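# Reproduce the reference drawing on the paper pad using markers

## Task

Using the markers, redraw the reference image called 'drawing' on the paper pad. The image stands for the entire sheet, and its upper edge matches the pad's long edge farthest from the robot. The narrow strip next to the pad is scrap paper for trials and does not count.

## Robot and tools

Robot: two arms. left_arm carries a left hand and right_arm a right hand. Calibrated bases in the scene frame: left_arm at (-0.062, +0.501, 0) m, right_arm at (-0.018, -0.527, 0) m, both nearly unrotated. Scene frame: origin at table-top height, midway between the nominal bases; +x points out over the table, +z up, and left_arm sits on the +y side. These are not image left and right.

Hand point: a spot 0.05 m in front of the palm and 0.15 m from the wrist flange along the fingers. Its +z runs along straight fingers, +y out of the palm. For the right hand +x points across the palm away from the thumb; for the left hand +x points toward the thumb. Straight fingertips reach 0.06 to 0.07 m past the point and lie 0.06 m behind it along -y. A wrist bracket on the little-finger side can strike things, and with fingers level the wrist can hang below the point and touch the table first. Large turns can shift the point by about 1 cm.

Row layout (28 numbers, each in [-1, 1], always both arms): left_arm dx, dy, dz, rx, ry, rz; left hand little, ring, middle, index, thumb_bend, thumb_turn, force_limit, speed; then the same 14 for right_arm. The six pose numbers are an offset, not a pose: they count from that arm's Hand target as it stood when the action or move began, along that Hand target's own axes. 1.0 equals 0.6 m of travel or 180 degrees; rx, ry, rz form a single rotation vector. All zeros re-commands the current Hand target. Orientation commands are clipped to within 32 degrees of the measured orientation each step.

Hand numbers are absolute targets, not offsets. Fingers and thumb_bend: +1 open/straight, -1 curled. thumb_turn: +1 beside the palm, -1 across in front of it, which is needed to grasp something 0.035 to 0.065 m thick (handles down to about 0.025 m). force_limit maps -1..+1 to about 0..10 N at the fingertip (0..15 N on both thumb motors). speed maps -1..+0.48 from nearly still to full speed, full above that; use about -0.94 or lower for a gentle grip. There is no keep-as-is value: repeat the eight hand numbers of the last row actually carried out for that hand. If none has run yet, send its hand_measured plus its hand_force_limit and hand_speed. A motor only starts when its target changes by at least 0.002.

Tools:
- execute_actions(actions, cameras): actions is a list of actions; each action is up to 15 rows, one per 1/30 s step. A short action repeats its last row to fill 15 steps. Every row in an action is an offset from that action's start pose. Images come back only for an empty actions list or when cameras names them.
- move(target, speed, blend, stop_force, zero, blocking, cameras): straight-line path for each hand point. target is one 28-number row or a list of up to 15 rows, all offsets from the same starting Hand targets. speed in m/s, 0.002 to 3.6, default 0.25 (turns up to twice that in rad/s); one value or one per target. blend in m rounds corners in a list; 0 means stop at each. stop_force in N, 3 to 120, one value for both arms, ends an arm's path when its wrist sensor feels that much push against its motion; unreliable when the hand turns, and leave it out when backing off a contact. zero (only with stop_force, default true) re-zeros moving arms first. blocking=false returns early but cannot be combined with stop_force. Paths cap at 10 s and do not avoid obstacles; avoid routing a hand close to its own base.
- wait(seconds 0 to 10, cameras): lets time pass holding last commands.
- stop(cameras): brakes a running move.
- zoom_image(camera, region [x0, y0, x1, y1] in pixels, at most 504 by 504): closer view of the newest image from that camera.
- show_instructions(): shows the reference images, such as drawing.
- zero_wrist_force(arm: left_arm or right_arm): tares that wrist sensor and stop_force.
- finished_scene(scene, optional, 1): ends the scene permanently.
Cameras: cam_high, cam_low, cam_above (896x504), cam_left_wrist, cam_right_wrist (672x504, fisheye); "all" shows every one.

Results: end_effector_position (m), end_effector_quat_wxyz and velocities in the scene frame; Hand target is the last commanded pose after clipping, the base for later offsets. A hand often rests short of it; re-command or send the gap. Joint velocities may read within noise. Wrist force and Wrist torque are in the end effector's own axes, plus a peak line. hand_measured, hand_stopped_by (moving, target, force, stalled, fault) and hand_load_n follow the motor order above; a lost grip shows as load near 0. The move: line gives the ending (done means within 3 mm and 2 degrees; off_target, moving, held, fault) and limits (paced means the pose was clipped, held means steps were withheld). MOTOR HOT warns of heating; at 85 °C an arm brakes for 30 to 60 s.

Avoid: the arms are stiff, so a target even slightly beyond a firm contact, such as marker on paper, can trigger a fault. Joint contact torque limits are 133 N m for the three large joints and 24.9 N m for each wrist joint; about 150 N of outside force also stops the arm for 10 s. Press gently and slowly. Do not let the arms collide or a hand grip the other hand's fingers. Do not drop markers, swing them fast, or let anything leave the table. Motion lags commands by roughly 0.09 to 0.22 s and fast moves overshoot.

Each tool is called after "Request:" as name(argument=value, ...), one argument or row to a line, values as JSON.

Reference images:

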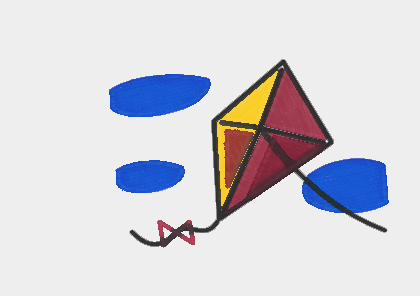

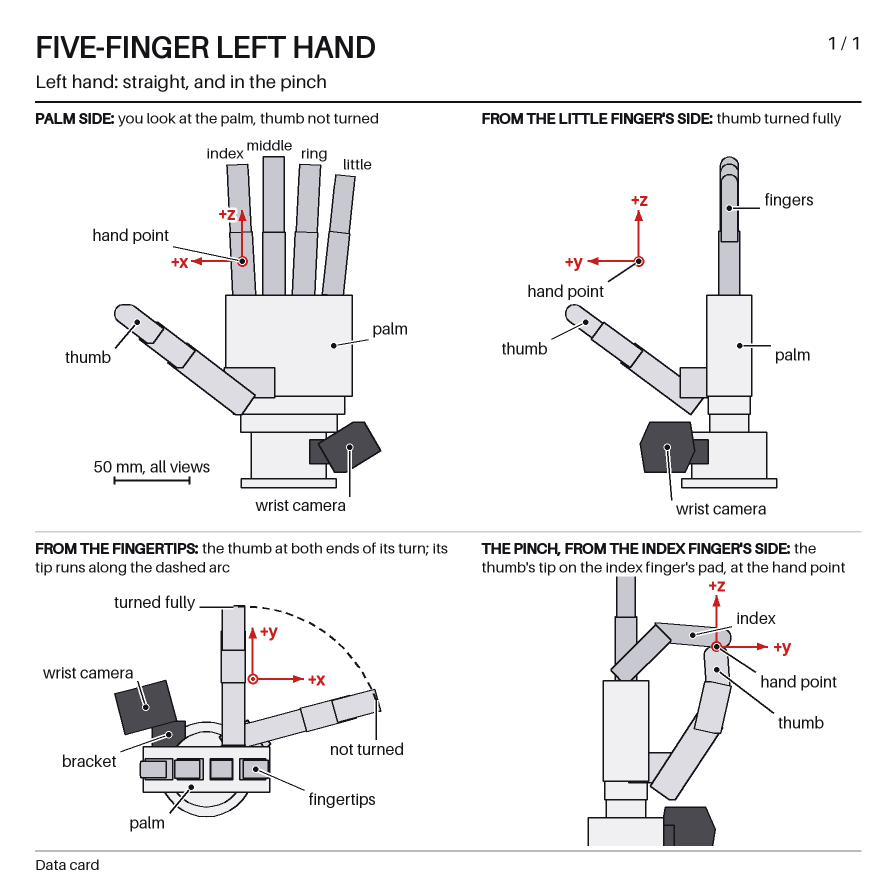

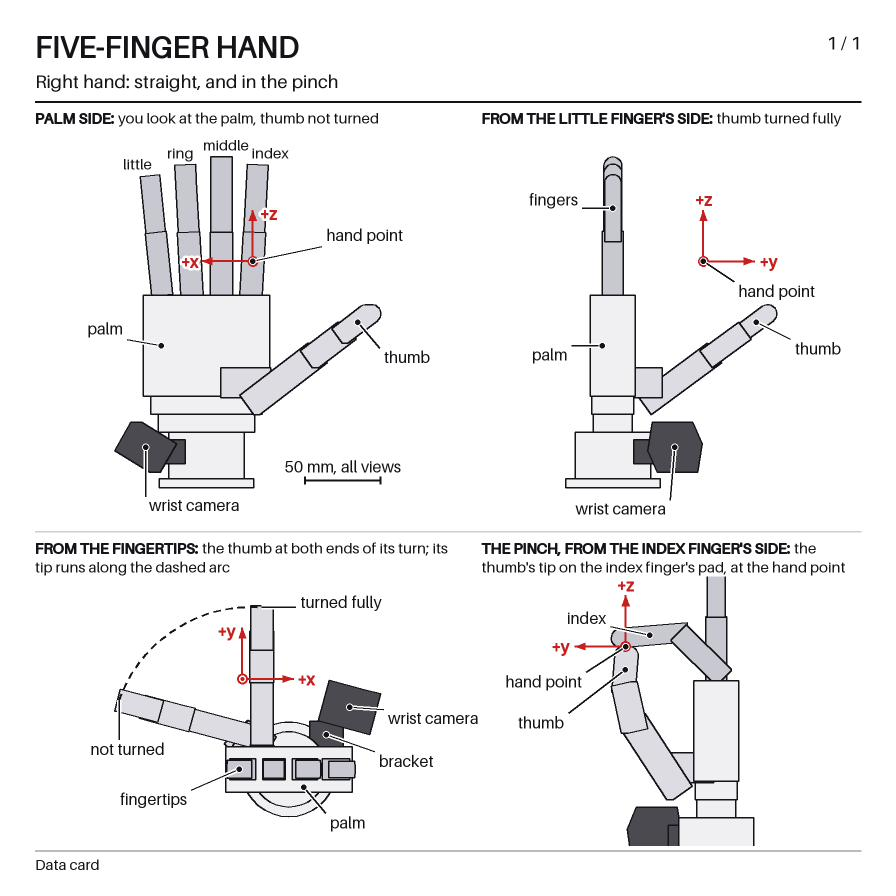

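## Session

Request:
execute_actions(
  actions=[],
  cameras=["all"],
)

Request:
show_instructions(
)

Scene clock: 0.00 s.
left_arm: end_effector_position=(+0.1289, -0.1525, +0.2306) hand_measured=(+1.000, +1.000, +1.000, +1.000, +1.000, +1.000) hand_load_n=(+0.0, +0.0, +0.0, +0.0, +0.0, +0.0) hand_stopped_by=(target, target, target, target, target, target) hand_force_limit=0.00 hand_speed=-0.80 end_effector_quat_wxyz=(-0.152, -0.109, +0.959, -0.212) | right_arm: end_effector_position=(+0.8312, -0.1605, +0.1474) hand_measured=(+1.000, +1.000, +1.000, +1.000, +1.000, +1.000) hand_load_n=(+0.0, +0.0, +0.0, +0.5, +0.0, +0.0) hand_stopped_by=(target, target, target, target, target, target) hand_force_limit=0.00 hand_speed=-0.80 end_effector_quat_wxyz=(+0.612, -0.594, +0.425, -0.304)
Joint positions: left_arm=[2.238 -2.624 -0.239 1.512 -1.086 3.53] | right_arm=[0.117 -0.751 1.101 -0.279 1.208 -3.008]
Joint velocities: within noise
Joint torques (N m): no reading
Motor temperatures (°C): left_arm=[41 33 43 33 33 43] | right_arm=[27 24 40 49 43 45]
Wrist force (N): no reading
Wrist torque (N m): no reading
Wrist force, peak (N): no reading
Hand target: left_arm +0.1289, -0.1525, +0.2306; -0.152, -0.109, +0.959, -0.212 | right_arm +0.8312, -0.1605, +0.1474; +0.612, -0.594, +0.425, -0.304

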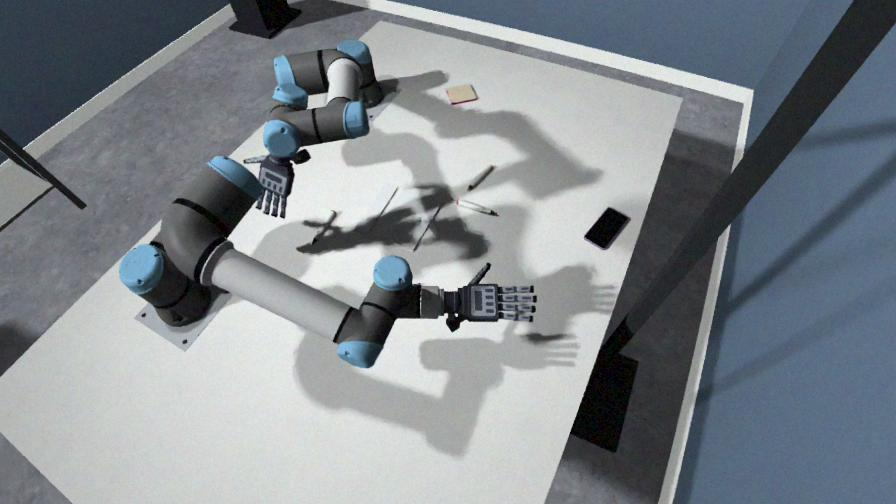

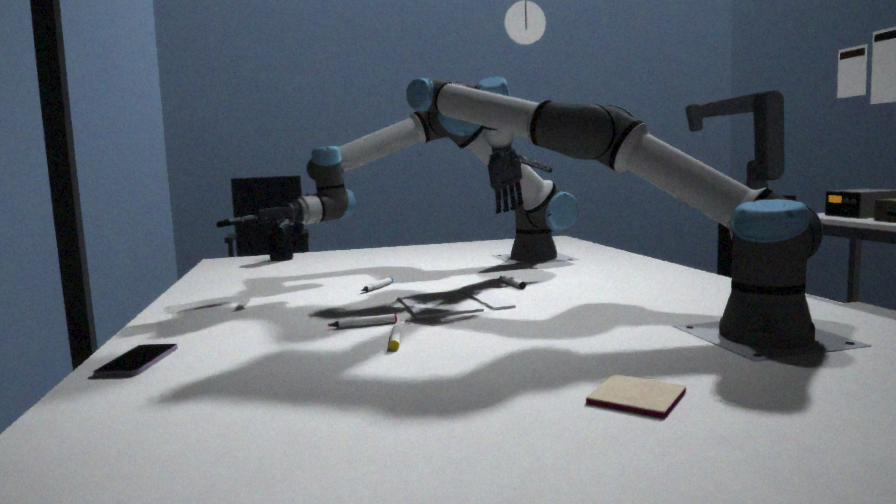

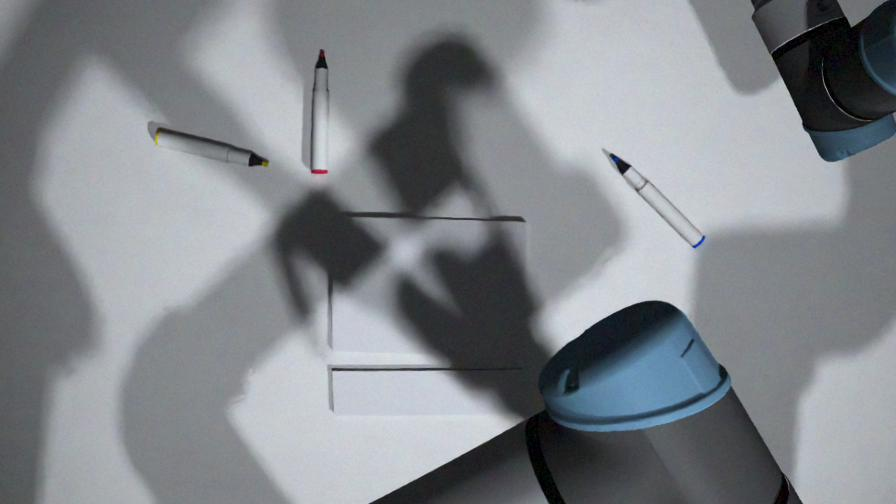

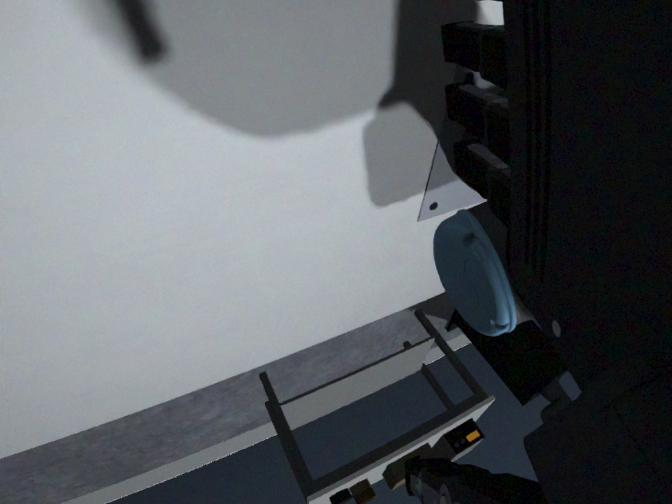

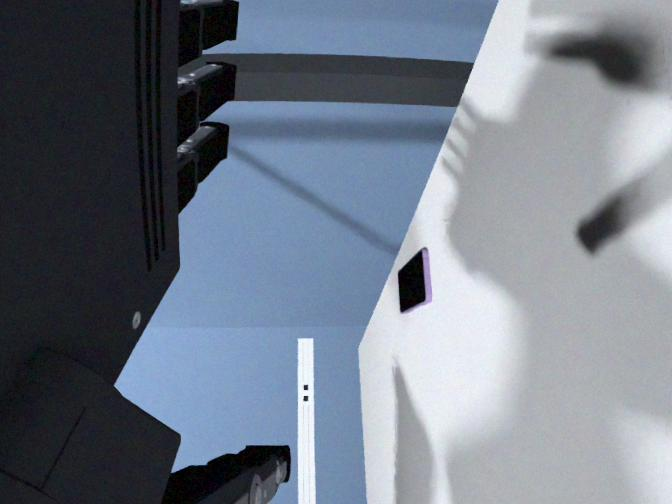

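Reference images for this scene: drawing, FIVE-FINGER LEFT HAND page 1, FIVE-FINGER HAND page 1.

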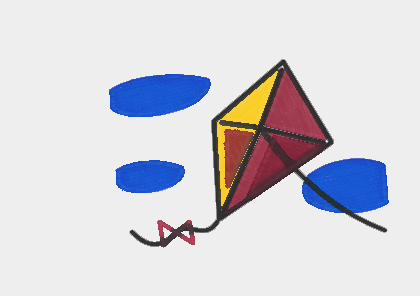

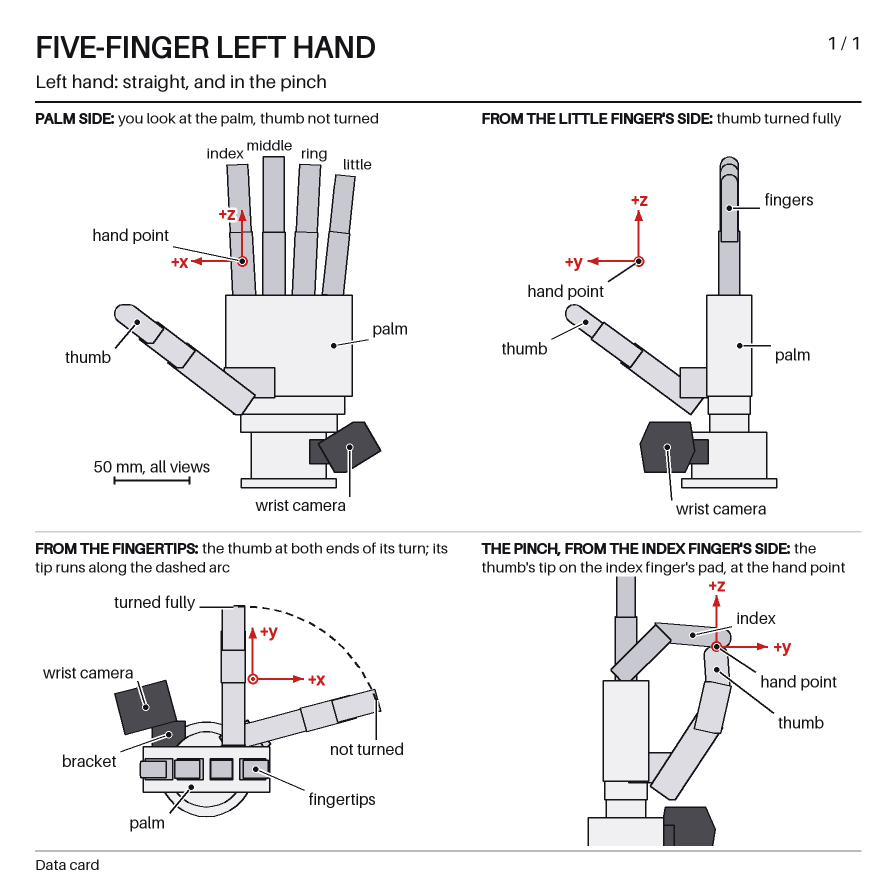

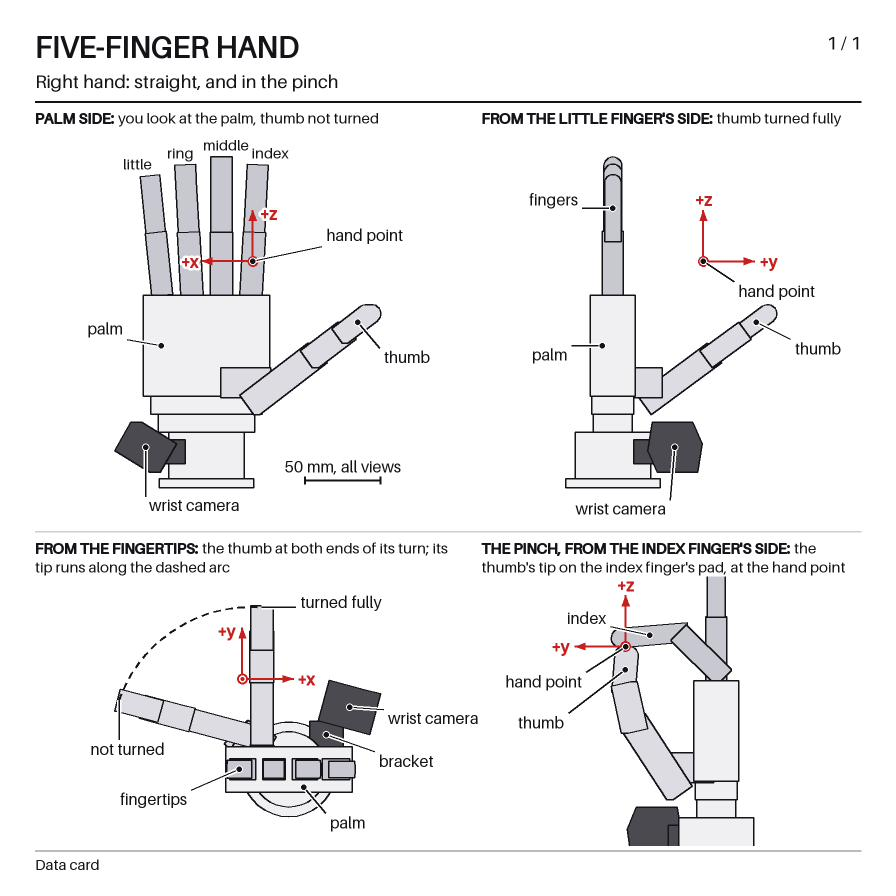

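Request:
zoom_image(
  camera="cam_above",
  region=[140, 30, 392, 230],
)

Request:
zoom_image(
  camera="cam_above",
  region=[300, 190, 552, 430],
)

Request:
zoom_image(
  camera="cam_above",
  region=[560, 120, 760, 270],
)

Request:
zoom_image(
  camera="cam_low",
  region=[300, 250, 552, 370],
)

Request:
zoom_image(
  camera="cam_high",
  region=[270, 130, 522, 280],
)

Scaled by 2.000 from the camera's 896x504 image, which has a finer 1280x720 frame.

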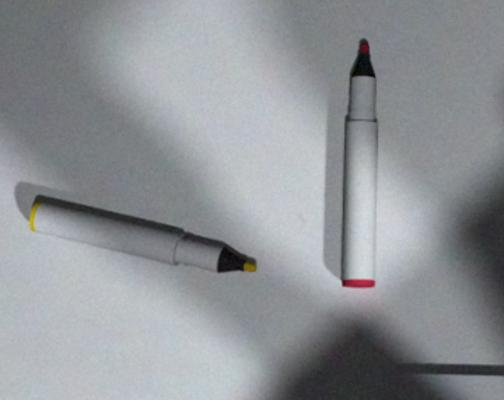

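Scaled by 2.000 from the camera's 896x504 image, which has a finer 1280x720 frame.

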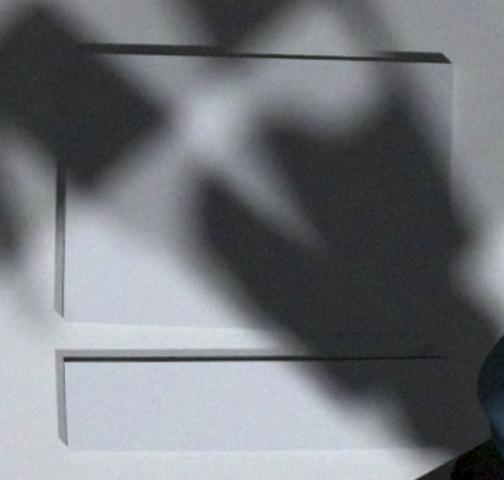

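Scaled by 2.520 from the camera's 896x504 image, which has a finer 1280x720 frame.

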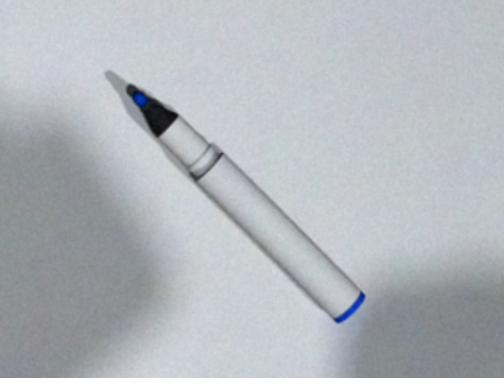

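Scaled by 2.000 from the camera's 896x504 image, which has a finer 1280x720 frame.

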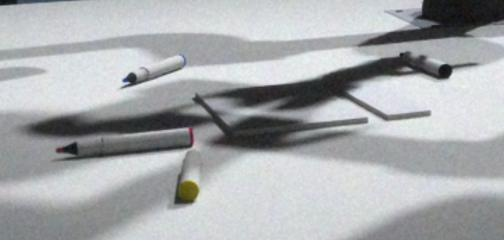

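Scaled by 2.000 from the camera's 896x504 image, which has a finer 1280x720 frame.

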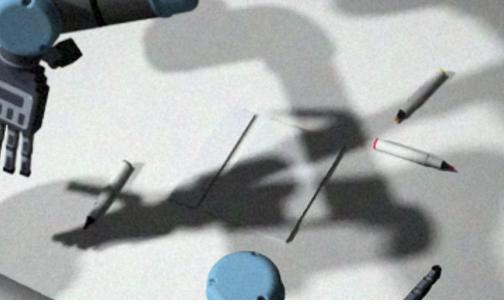

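Request:
move(
  target=[
    [-0.360,0.346,-0.520,0,0,0,1,1,1,1,1,1,0,-0.8,0,0,0,0,0,0,1,1,1,1,1,1,0,-0.8],
    [-0.553,0.916,-0.900,0,0,0,1,1,1,1,1,1,0,-0.8,0,0,0,0,0,0,1,1,1,1,1,1,0,-0.8],
  ],
  blend=0.08,
  speed=0.3,
  cameras=["cam_above","cam_high","cam_low"],
)

Scene clock: 18.87 s.
left_arm: end_effector_position=(+0.4204, +0.6200, +0.3789) hand_measured=(+1.000, +1.000, +1.000, +1.000, +1.000, +1.000) hand_load_n=(+0.0, +0.0, +0.0, -0.5, +0.0, +0.0) hand_stopped_by=(target, target, target, target, target, target) hand_force_limit=0.00 hand_speed=-0.80 end_effector_quat_wxyz=(-0.152, -0.108, +0.959, -0.212) | right_arm: end_effector_position=(+0.8312, -0.1605, +0.1474) hand_measured=(+1.000, +1.000, +1.000, +1.000, +1.000, +1.000) hand_load_n=(+0.0, +0.0, +0.0, +0.0, +0.0, -0.5) hand_stopped_by=(target, target, target, target, target, target) hand_force_limit=0.00 hand_speed=-0.80 end_effector_quat_wxyz=(+0.612, -0.594, +0.425, -0.304)
Joint positions: left_arm=[3.656 -2.411 -0.429 0.806 -1.306 5.065] | right_arm=[0.117 -0.751 1.101 -0.279 1.208 -3.008]
Joint torques (N m): left_arm=[2.04 38.63 22.25 -5.97 -2.23 -1] | right_arm=[0.17 -55.85 -21.81 -1.43 -0.27 -0.25]
Wrist force (N): left_arm=[0.0 -0.6 -0.2] | right_arm=[0.0 0.0 -0.2]
Wrist torque (N m): left_arm=[-0.09 -0.01 -0.02] | right_arm=[0.02 0.01 0.00]
Wrist force, peak (N): left_arm=[-0.5 1.4 -0.8] | right_arm=[-0.2 0.4 -0.3]
Hand target: left_arm +0.4204, +0.6200, +0.3789; -0.152, -0.109, +0.959, -0.212 | right_arm +0.8312, -0.1605, +0.1474; +0.612, -0.594, +0.425, -0.304
Off the commanded pose: left_arm 0.000 m, 0 deg | right_arm 0.000 m, 0 deg.
move: done
Images, in order (width x height): cam_high 896x504, cam_low 896x504, cam_above 896x504.

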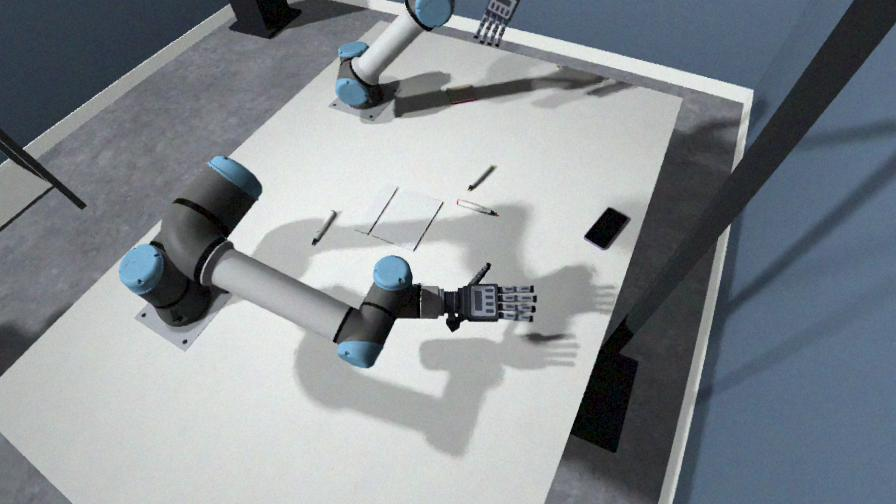

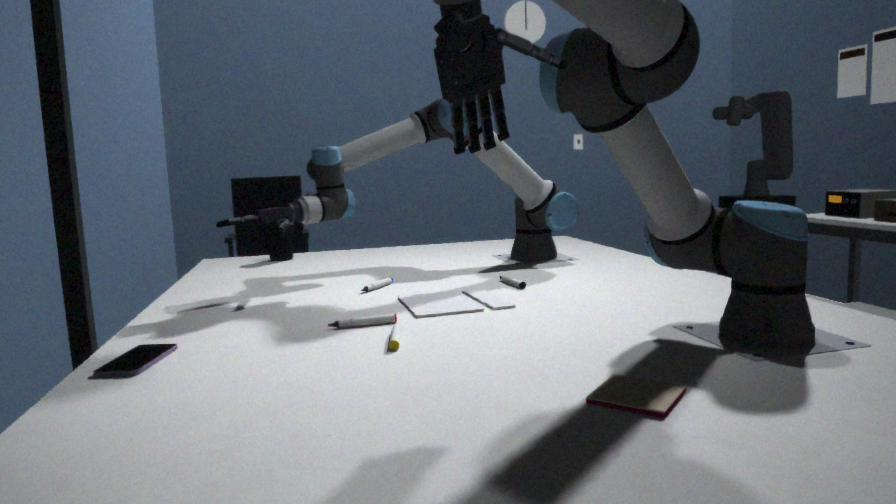

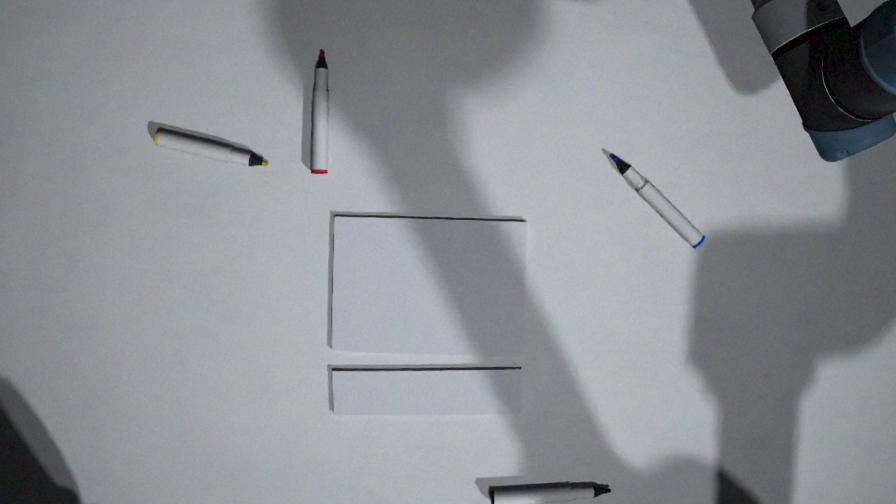

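Request:
move(
  target=[-0.0542,-0.3322,0.3712,0.1941,-0.3066,-0.2475,-0.2,-0.2,-0.2,-0.2,1,-1,0,0,0,0,0,0,0,0,1,1,1,1,1,1,0,-0.8],
  speed=0.4,
  cameras=["cam_above","cam_left_wrist","cam_low"],
)

Scene clock: 29.40 s.
left_arm: end_effector_position=(+0.4502, +0.3499, +0.2502) hand_measured=(-0.200, -0.200, -0.200, -0.200, +1.000, -1.000) hand_load_n=(+0.0, +0.0, +0.0, +0.0, +0.0, +0.0) hand_stopped_by=(target, target, target, target, target, target) hand_force_limit=0.00 hand_speed=0.00 end_effector_quat_wxyz=(+0.263, -0.565, +0.709, -0.331) | right_arm: end_effector_position=(+0.8312, -0.1605, +0.1474) hand_measured=(+1.000, +1.000, +1.000, +1.000, +1.000, +1.000) hand_load_n=(+0.0, -0.5, +0.0, +0.0, +0.0, +0.0) hand_stopped_by=(target, target, target, target, target, target) hand_force_limit=0.00 hand_speed=-0.80 end_effector_quat_wxyz=(+0.612, -0.594, +0.425, -0.304)
Joint positions: left_arm=[3.269 -1.652 -1.63 2.551 -1.301 3.375] | right_arm=[0.117 -0.751 1.101 -0.279 1.208 -3.008]
Joint torques (N m): left_arm=[-10.76 32.11 10.42 2.36 -2.14 -1.35] | right_arm=[0.77 -55.71 -22.21 -1.65 -0.42 -0.16]
Wrist force (N): left_arm=[-0.3 -0.9 0.3] | right_arm=[0.0 0.0 -0.2]
Wrist torque (N m): left_arm=[-0.10 0.00 0.04] | right_arm=[0.01 0.01 0.00]
Wrist force, peak (N): left_arm=[0.3 -0.6 0.9] | right_arm=[0.0 -0.1 -0.4]
Hand target: left_arm +0.4502, +0.3499, +0.2502; +0.263, -0.565, +0.709, -0.331 | right_arm +0.8312, -0.1605, +0.1474; +0.612, -0.594, +0.425, -0.304
Off the commanded pose: left_arm 0.000 m, 0 deg | right_arm 0.000 m, 0 deg.
move: done
Images, in order (width x height): cam_low 896x504, cam_above 896x504, cam_left_wrist 672x504.

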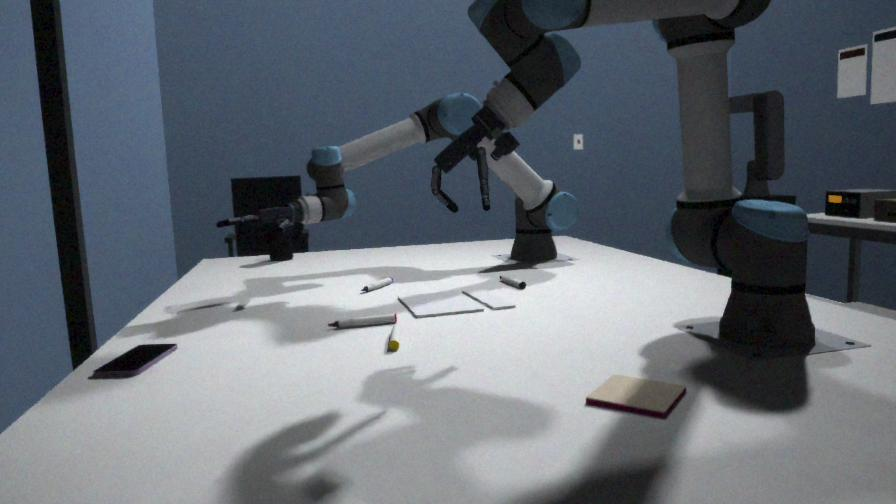

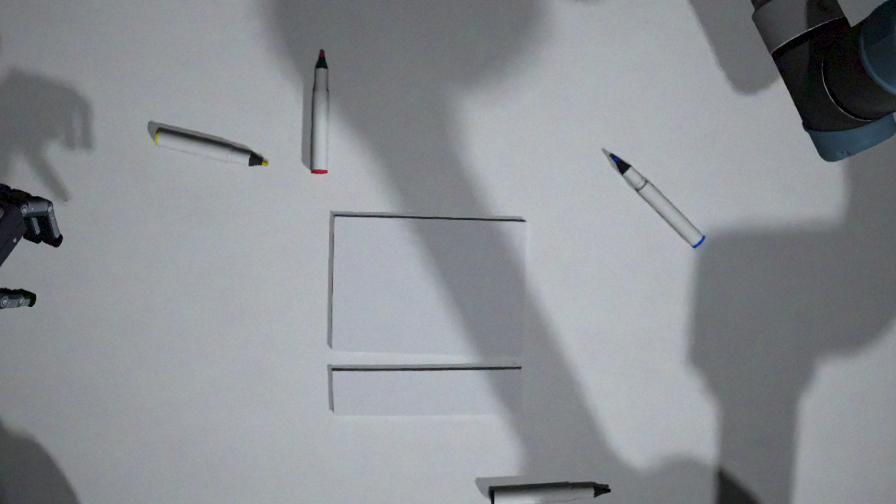

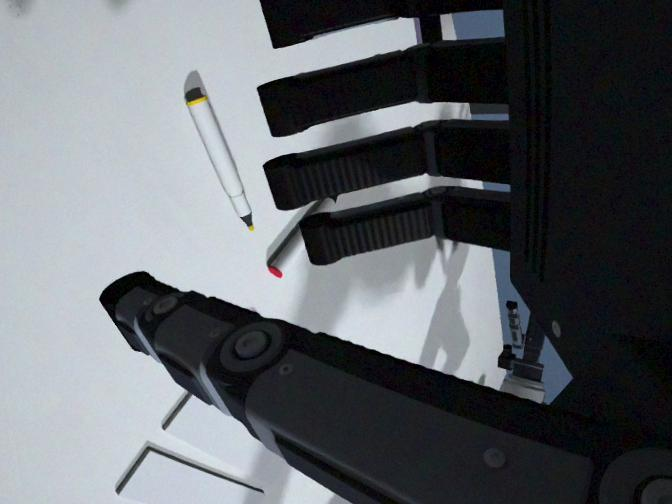

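Request:
move(
  target=[0.0993,0.0155,0.3192,0,0,0,-0.2,-0.2,-0.2,-0.2,1,-1,0,0,0,0,0,0,0,0,1,1,1,1,1,1,0,-0.8],
  speed=0.3,
  cameras=["cam_above","cam_left_wrist","cam_low","cam_high"],
)

Scene clock: 33.60 s.
left_arm: end_effector_position=(+0.5740, +0.2603, +0.1200) hand_measured=(-0.200, -0.200, -0.200, -0.200, +1.000, -1.000) hand_load_n=(+0.0, +0.0, +0.0, +0.0, +0.0, +0.0) hand_stopped_by=(target, target, target, target, target, target) hand_force_limit=0.00 hand_speed=0.00 end_effector_quat_wxyz=(+0.263, -0.565, +0.709, -0.331) | right_arm: end_effector_position=(+0.8312, -0.1605, +0.1474) hand_measured=(+1.000, +1.000, +1.000, +1.000, +1.000, +1.000) hand_load_n=(+0.0, +0.0, +0.0, +0.0, +0.0, +0.0) hand_stopped_by=(target, target, target, target, target, target) hand_force_limit=0.00 hand_speed=-0.80 end_effector_quat_wxyz=(+0.612, -0.594, +0.425, -0.304)
Joint positions: left_arm=[3.055 -2.068 -1.419 2.784 -1.463 3.231] | right_arm=[0.117 -0.751 1.101 -0.279 1.208 -3.008]
Joint torques (N m): left_arm=[-10.55 28.22 23.88 -3.31 -2.48 -1.48] | right_arm=[0.35 -56.72 -21.48 -1.5 -0.27 -0.19]
Wrist force (N): left_arm=[-0.3 -0.8 0.3] | right_arm=[-0.1 0.0 -0.1]
Wrist torque (N m): left_arm=[-0.08 0.03 0.05] | right_arm=[0.01 0.02 -0.01]
Wrist force, peak (N): left_arm=[0.3 -0.6 1.7] | right_arm=[-0.4 0.2 -0.2]
Hand target: left_arm +0.5741, +0.2603, +0.1200; +0.263, -0.565, +0.709, -0.331 | right_arm +0.8312, -0.1605, +0.1474; +0.612, -0.594, +0.425, -0.304
Off the commanded pose: left_arm 0.000 m, 0 deg | right_arm 0.000 m, 0 deg.
move: done
Images, in order (width x height): cam_high 896x504, cam_low 896x504, cam_above 896x504, cam_left_wrist 672x504.

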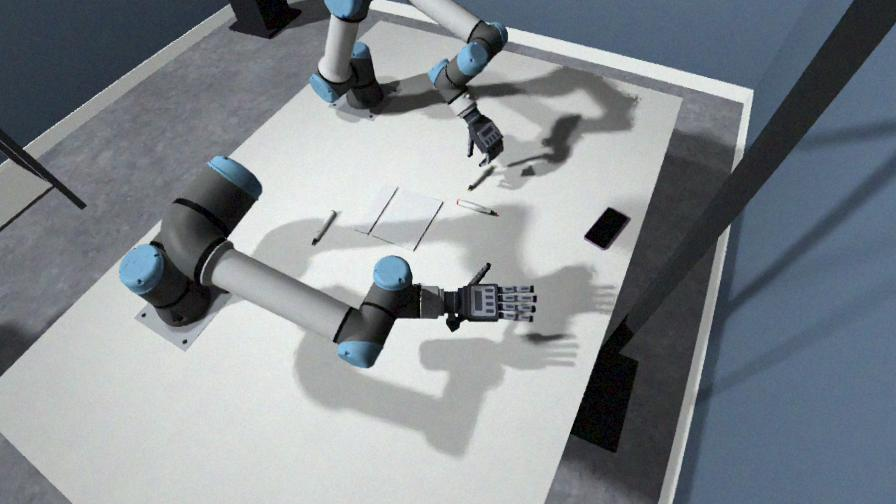

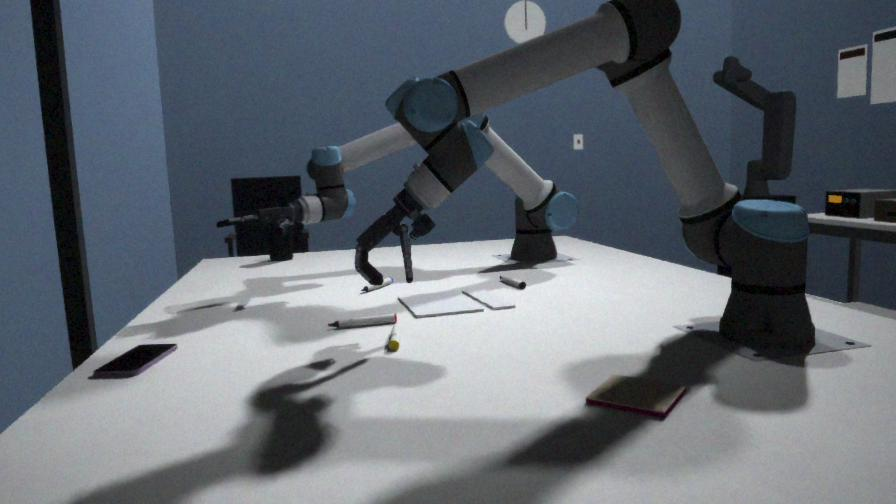

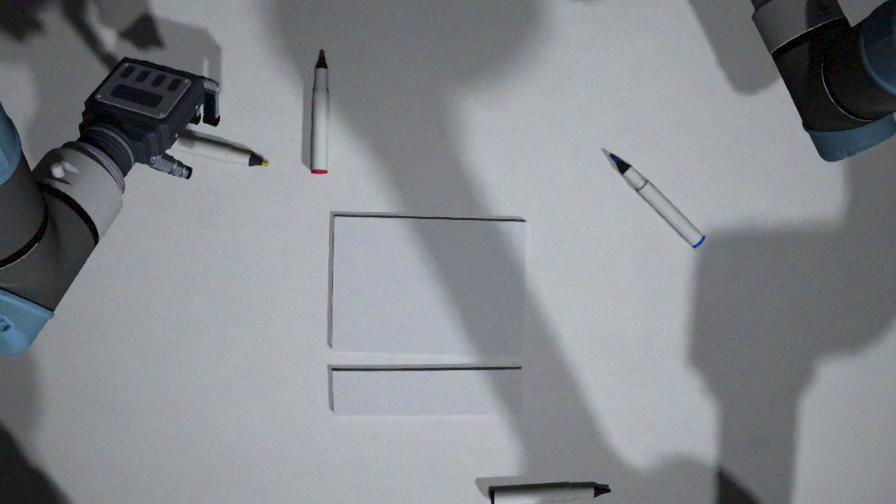

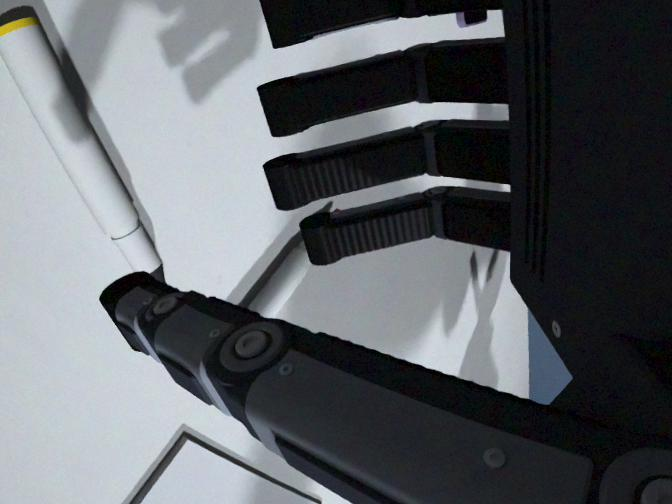

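Request:
zoom_image(
  camera="cam_above",
  region=[60, 40, 312, 220],
)

Request:
zoom_image(
  camera="cam_low",
  region=[320, 200, 520, 370],
)

Scaled by 2.000 from the camera's 896x504 image, which has a finer 1280x720 frame.

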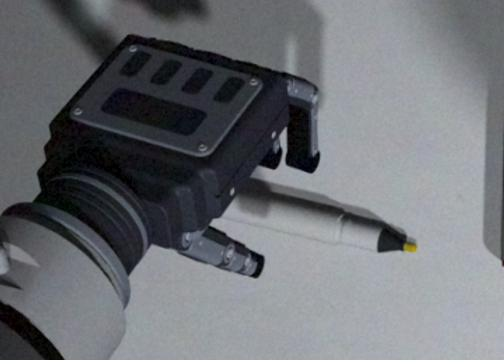

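Scaled by 2.520 from the camera's 896x504 image, which has a finer 1280x720 frame.

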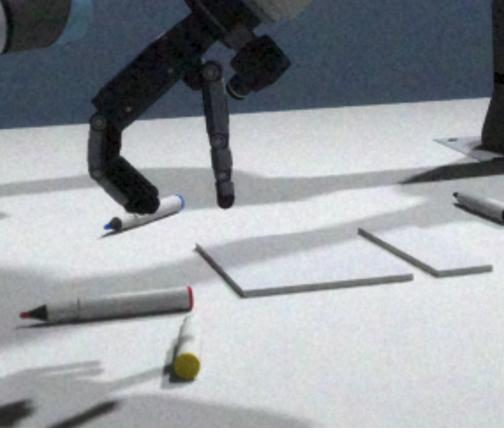

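Request:
move(
  target=[-0.0115,0.0827,0.057,0,0,0,-0.2,-0.2,-0.2,-0.2,1,-1,0,0,0,0,0,0,0,0,1,1,1,1,1,1,0,-0.8],
  speed=0.2,
  cameras=["cam_above","cam_left_wrist","cam_low"],
)

Request:
zoom_image(
  camera="cam_above",
  region=[60, 40, 312, 220],
)

Request:
zoom_image(
  camera="cam_low",
  region=[320, 220, 480, 370],
)

Scene clock: 38.63 s.
left_arm: end_effector_position=(+0.5700, +0.2682, +0.0600) hand_measured=(-0.200, -0.200, -0.200, -0.200, +1.000, -1.000) hand_load_n=(+0.0, +0.0, +0.0, +0.0, +0.0, +0.0) hand_stopped_by=(target, target, target, target, target, target) hand_force_limit=0.00 hand_speed=0.00 end_effector_quat_wxyz=(+0.263, -0.565, +0.709, -0.331) | right_arm: end_effector_position=(+0.8312, -0.1605, +0.1474) hand_measured=(+1.000, +1.000, +1.000, +1.000, +1.000, +1.000) hand_load_n=(+0.0, +0.0, +0.0, +0.0, +0.0, -0.5) hand_stopped_by=(target, target, target, target, target, target) hand_force_limit=0.00 hand_speed=-0.80 end_effector_quat_wxyz=(+0.612, -0.594, +0.425, -0.304)
Joint positions: left_arm=[3.07 -2.112 -1.518 2.925 -1.452 3.241] | right_arm=[0.117 -0.751 1.101 -0.279 1.208 -3.008]
Joint torques (N m): left_arm=[10.53 30.39 9.19 2.32 2.43 1.41] | right_arm=[0.32 -57.11 -22.28 -1.73 -0.39 -0.35]
Wrist force (N): left_arm=[0.0 -0.8 0.1] | right_arm=[-0.1 0.1 -0.1]
Wrist torque (N m): left_arm=[-0.09 -0.01 -0.06] | right_arm=[0.01 0.01 -0.01]
Wrist force, peak (N): left_arm=[-0.3 -1.4 -0.3] | right_arm=[0.1 0.0 -0.5]
Hand target: left_arm +0.5700, +0.2682, +0.0600; +0.263, -0.565, +0.709, -0.331 | right_arm +0.8312, -0.1605, +0.1474; +0.612, -0.594, +0.425, -0.304
Off the commanded pose: left_arm 0.000 m, 0 deg | right_arm 0.000 m, 0 deg.
move: done
Images, in order (width x height): cam_low 896x504, cam_above 896x504, cam_left_wrist 672x504.

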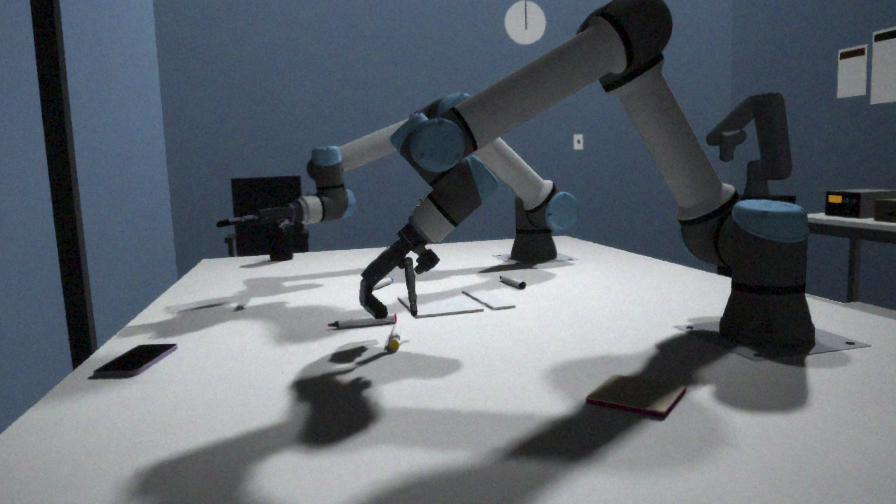

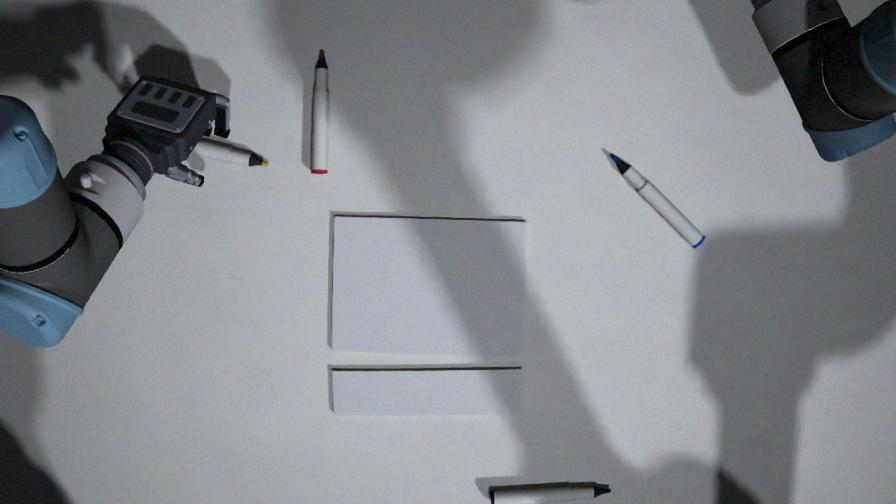

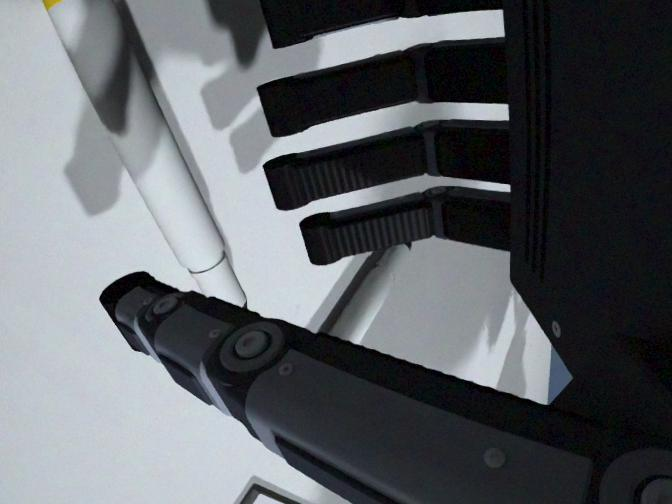

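Scaled by 2.000 from the camera's 896x504 image, which has a finer 1280x720 frame.

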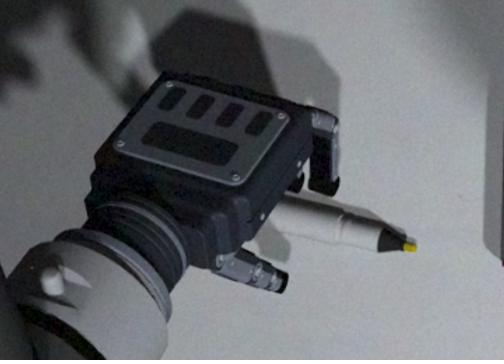

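Scaled by 3.150 from the camera's 896x504 image, which has a finer 1280x720 frame.

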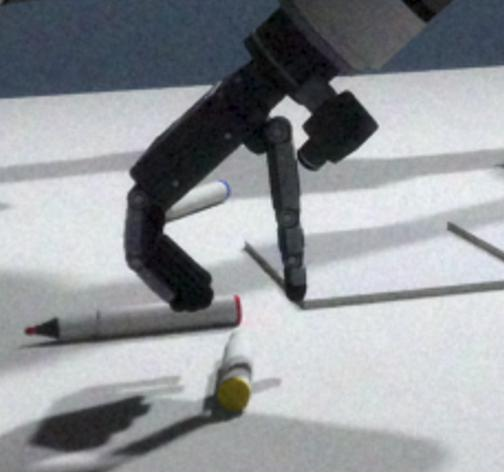

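Request:
move(
  target=[-0.0265,0.0293,0.0428,0,0,0,-0.2,-0.2,-0.2,-0.2,1,-1,0,0,0,0,0,0,0,0,1,1,1,1,1,1,0,-0.8],
  speed=0.1,
  cameras=["cam_above","cam_left_wrist","cam_low"],
)

Request:
zoom_image(
  camera="cam_above",
  region=[130, 70, 300, 200],
)

Request:
zoom_image(
  camera="cam_low",
  region=[320, 240, 460, 370],
)

Scene clock: 40.97 s.
left_arm: end_effector_position=(+0.5816, +0.2818, +0.0300) hand_measured=(-0.200, -0.200, -0.200, -0.200, +1.000, -1.000) hand_load_n=(+0.0, +0.0, +0.0, +0.0, +0.0, +0.0) hand_stopped_by=(target, target, target, target, target, target) hand_force_limit=0.00 hand_speed=0.00 end_effector_quat_wxyz=(+0.263, -0.565, +0.709, -0.331) | right_arm: end_effector_position=(+0.8312, -0.1605, +0.1474) hand_measured=(+1.000, +1.000, +1.000, +1.000, +1.000, +1.000) hand_load_n=(+0.0, +0.0, +0.0, +0.0, +0.0, -0.5) hand_stopped_by=(target, target, target, target, target, target) hand_force_limit=0.00 hand_speed=-0.80 end_effector_quat_wxyz=(+0.612, -0.594, +0.425, -0.304)
Joint positions: left_arm=[3.098 -2.162 -1.523 2.978 -1.43 3.26] | right_arm=[0.117 -0.751 1.101 -0.279 1.208 -3.008]
Joint torques (N m): left_arm=[11.88 29.38 22.69 2.56 2.43 1.38] | right_arm=[0.43 -57.68 -23.15 -1.63 -0.38 -0.2]
Wrist force (N): left_arm=[-0.1 -0.6 0.6] | right_arm=[-0.2 0.1 -0.2]
Wrist torque (N m): left_arm=[-0.08 0.00 -0.07] | right_arm=[0.03 0.04 -0.01]
Wrist force, peak (N): left_arm=[-0.1 -1.3 0.4] | right_arm=[-0.4 -0.1 -0.3]
Hand target: left_arm +0.5817, +0.2818, +0.0300; +0.263, -0.565, +0.709, -0.331 | right_arm +0.8312, -0.1605, +0.1474; +0.612, -0.594, +0.425, -0.304
Off the commanded pose: left_arm 0.000 m, 0 deg | right_arm 0.000 m, 0 deg.
move: done
Images, in order (width x height): cam_low 896x504, cam_above 896x504, cam_left_wrist 672x504.

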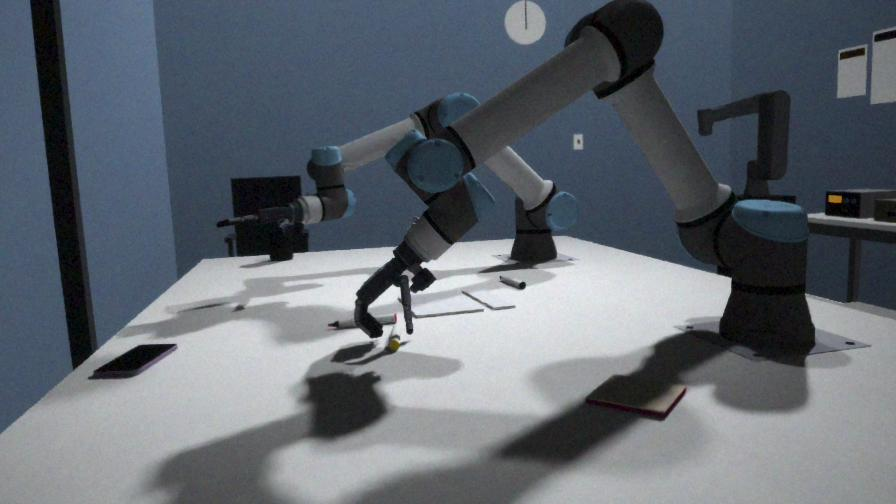

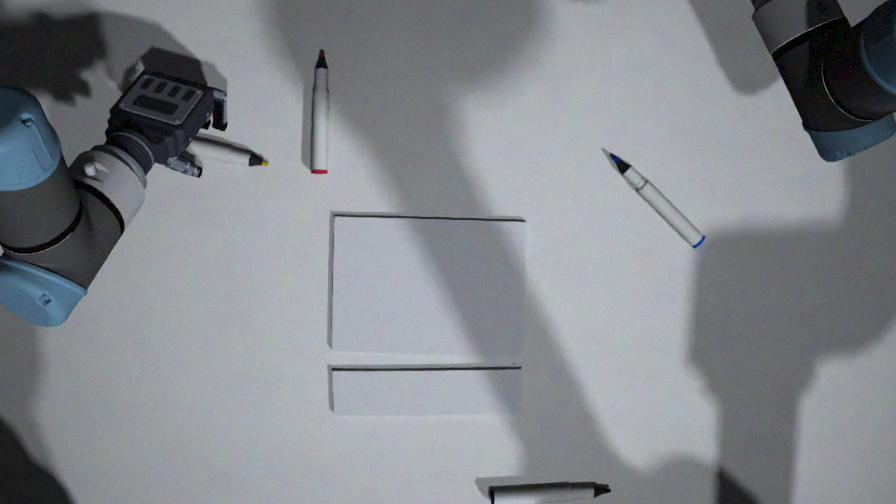

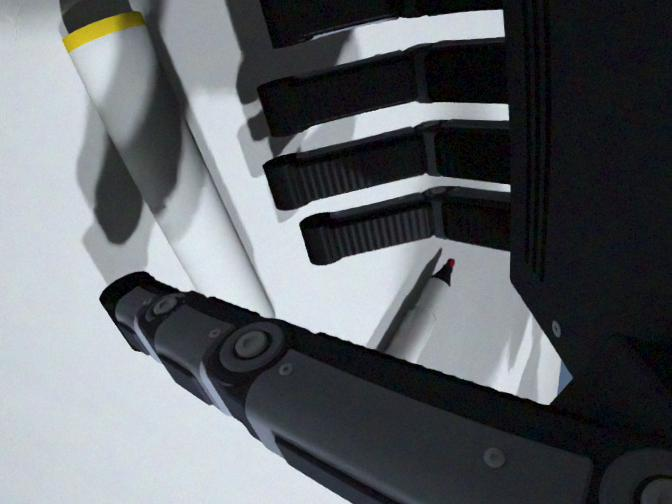

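Scaled by 2.965 from the camera's 896x504 image, which has a finer 1280x720 frame.

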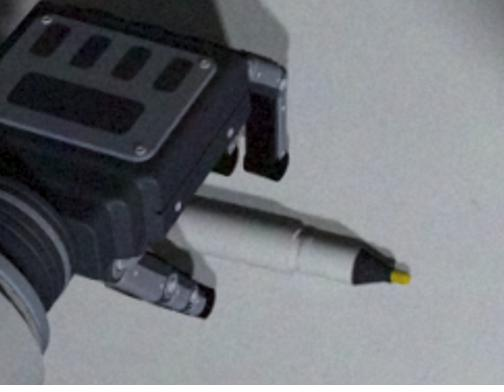

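Scaled by 3.600 from the camera's 896x504 image, which has a finer 1280x720 frame.

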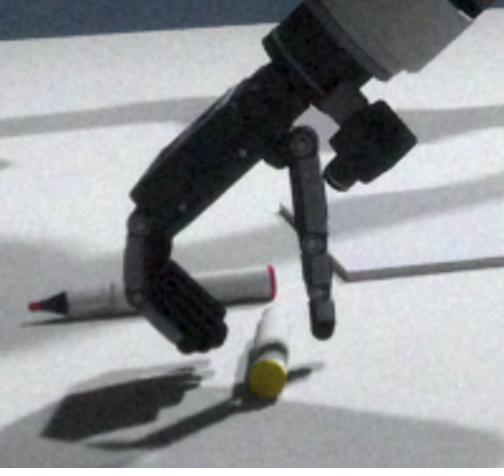

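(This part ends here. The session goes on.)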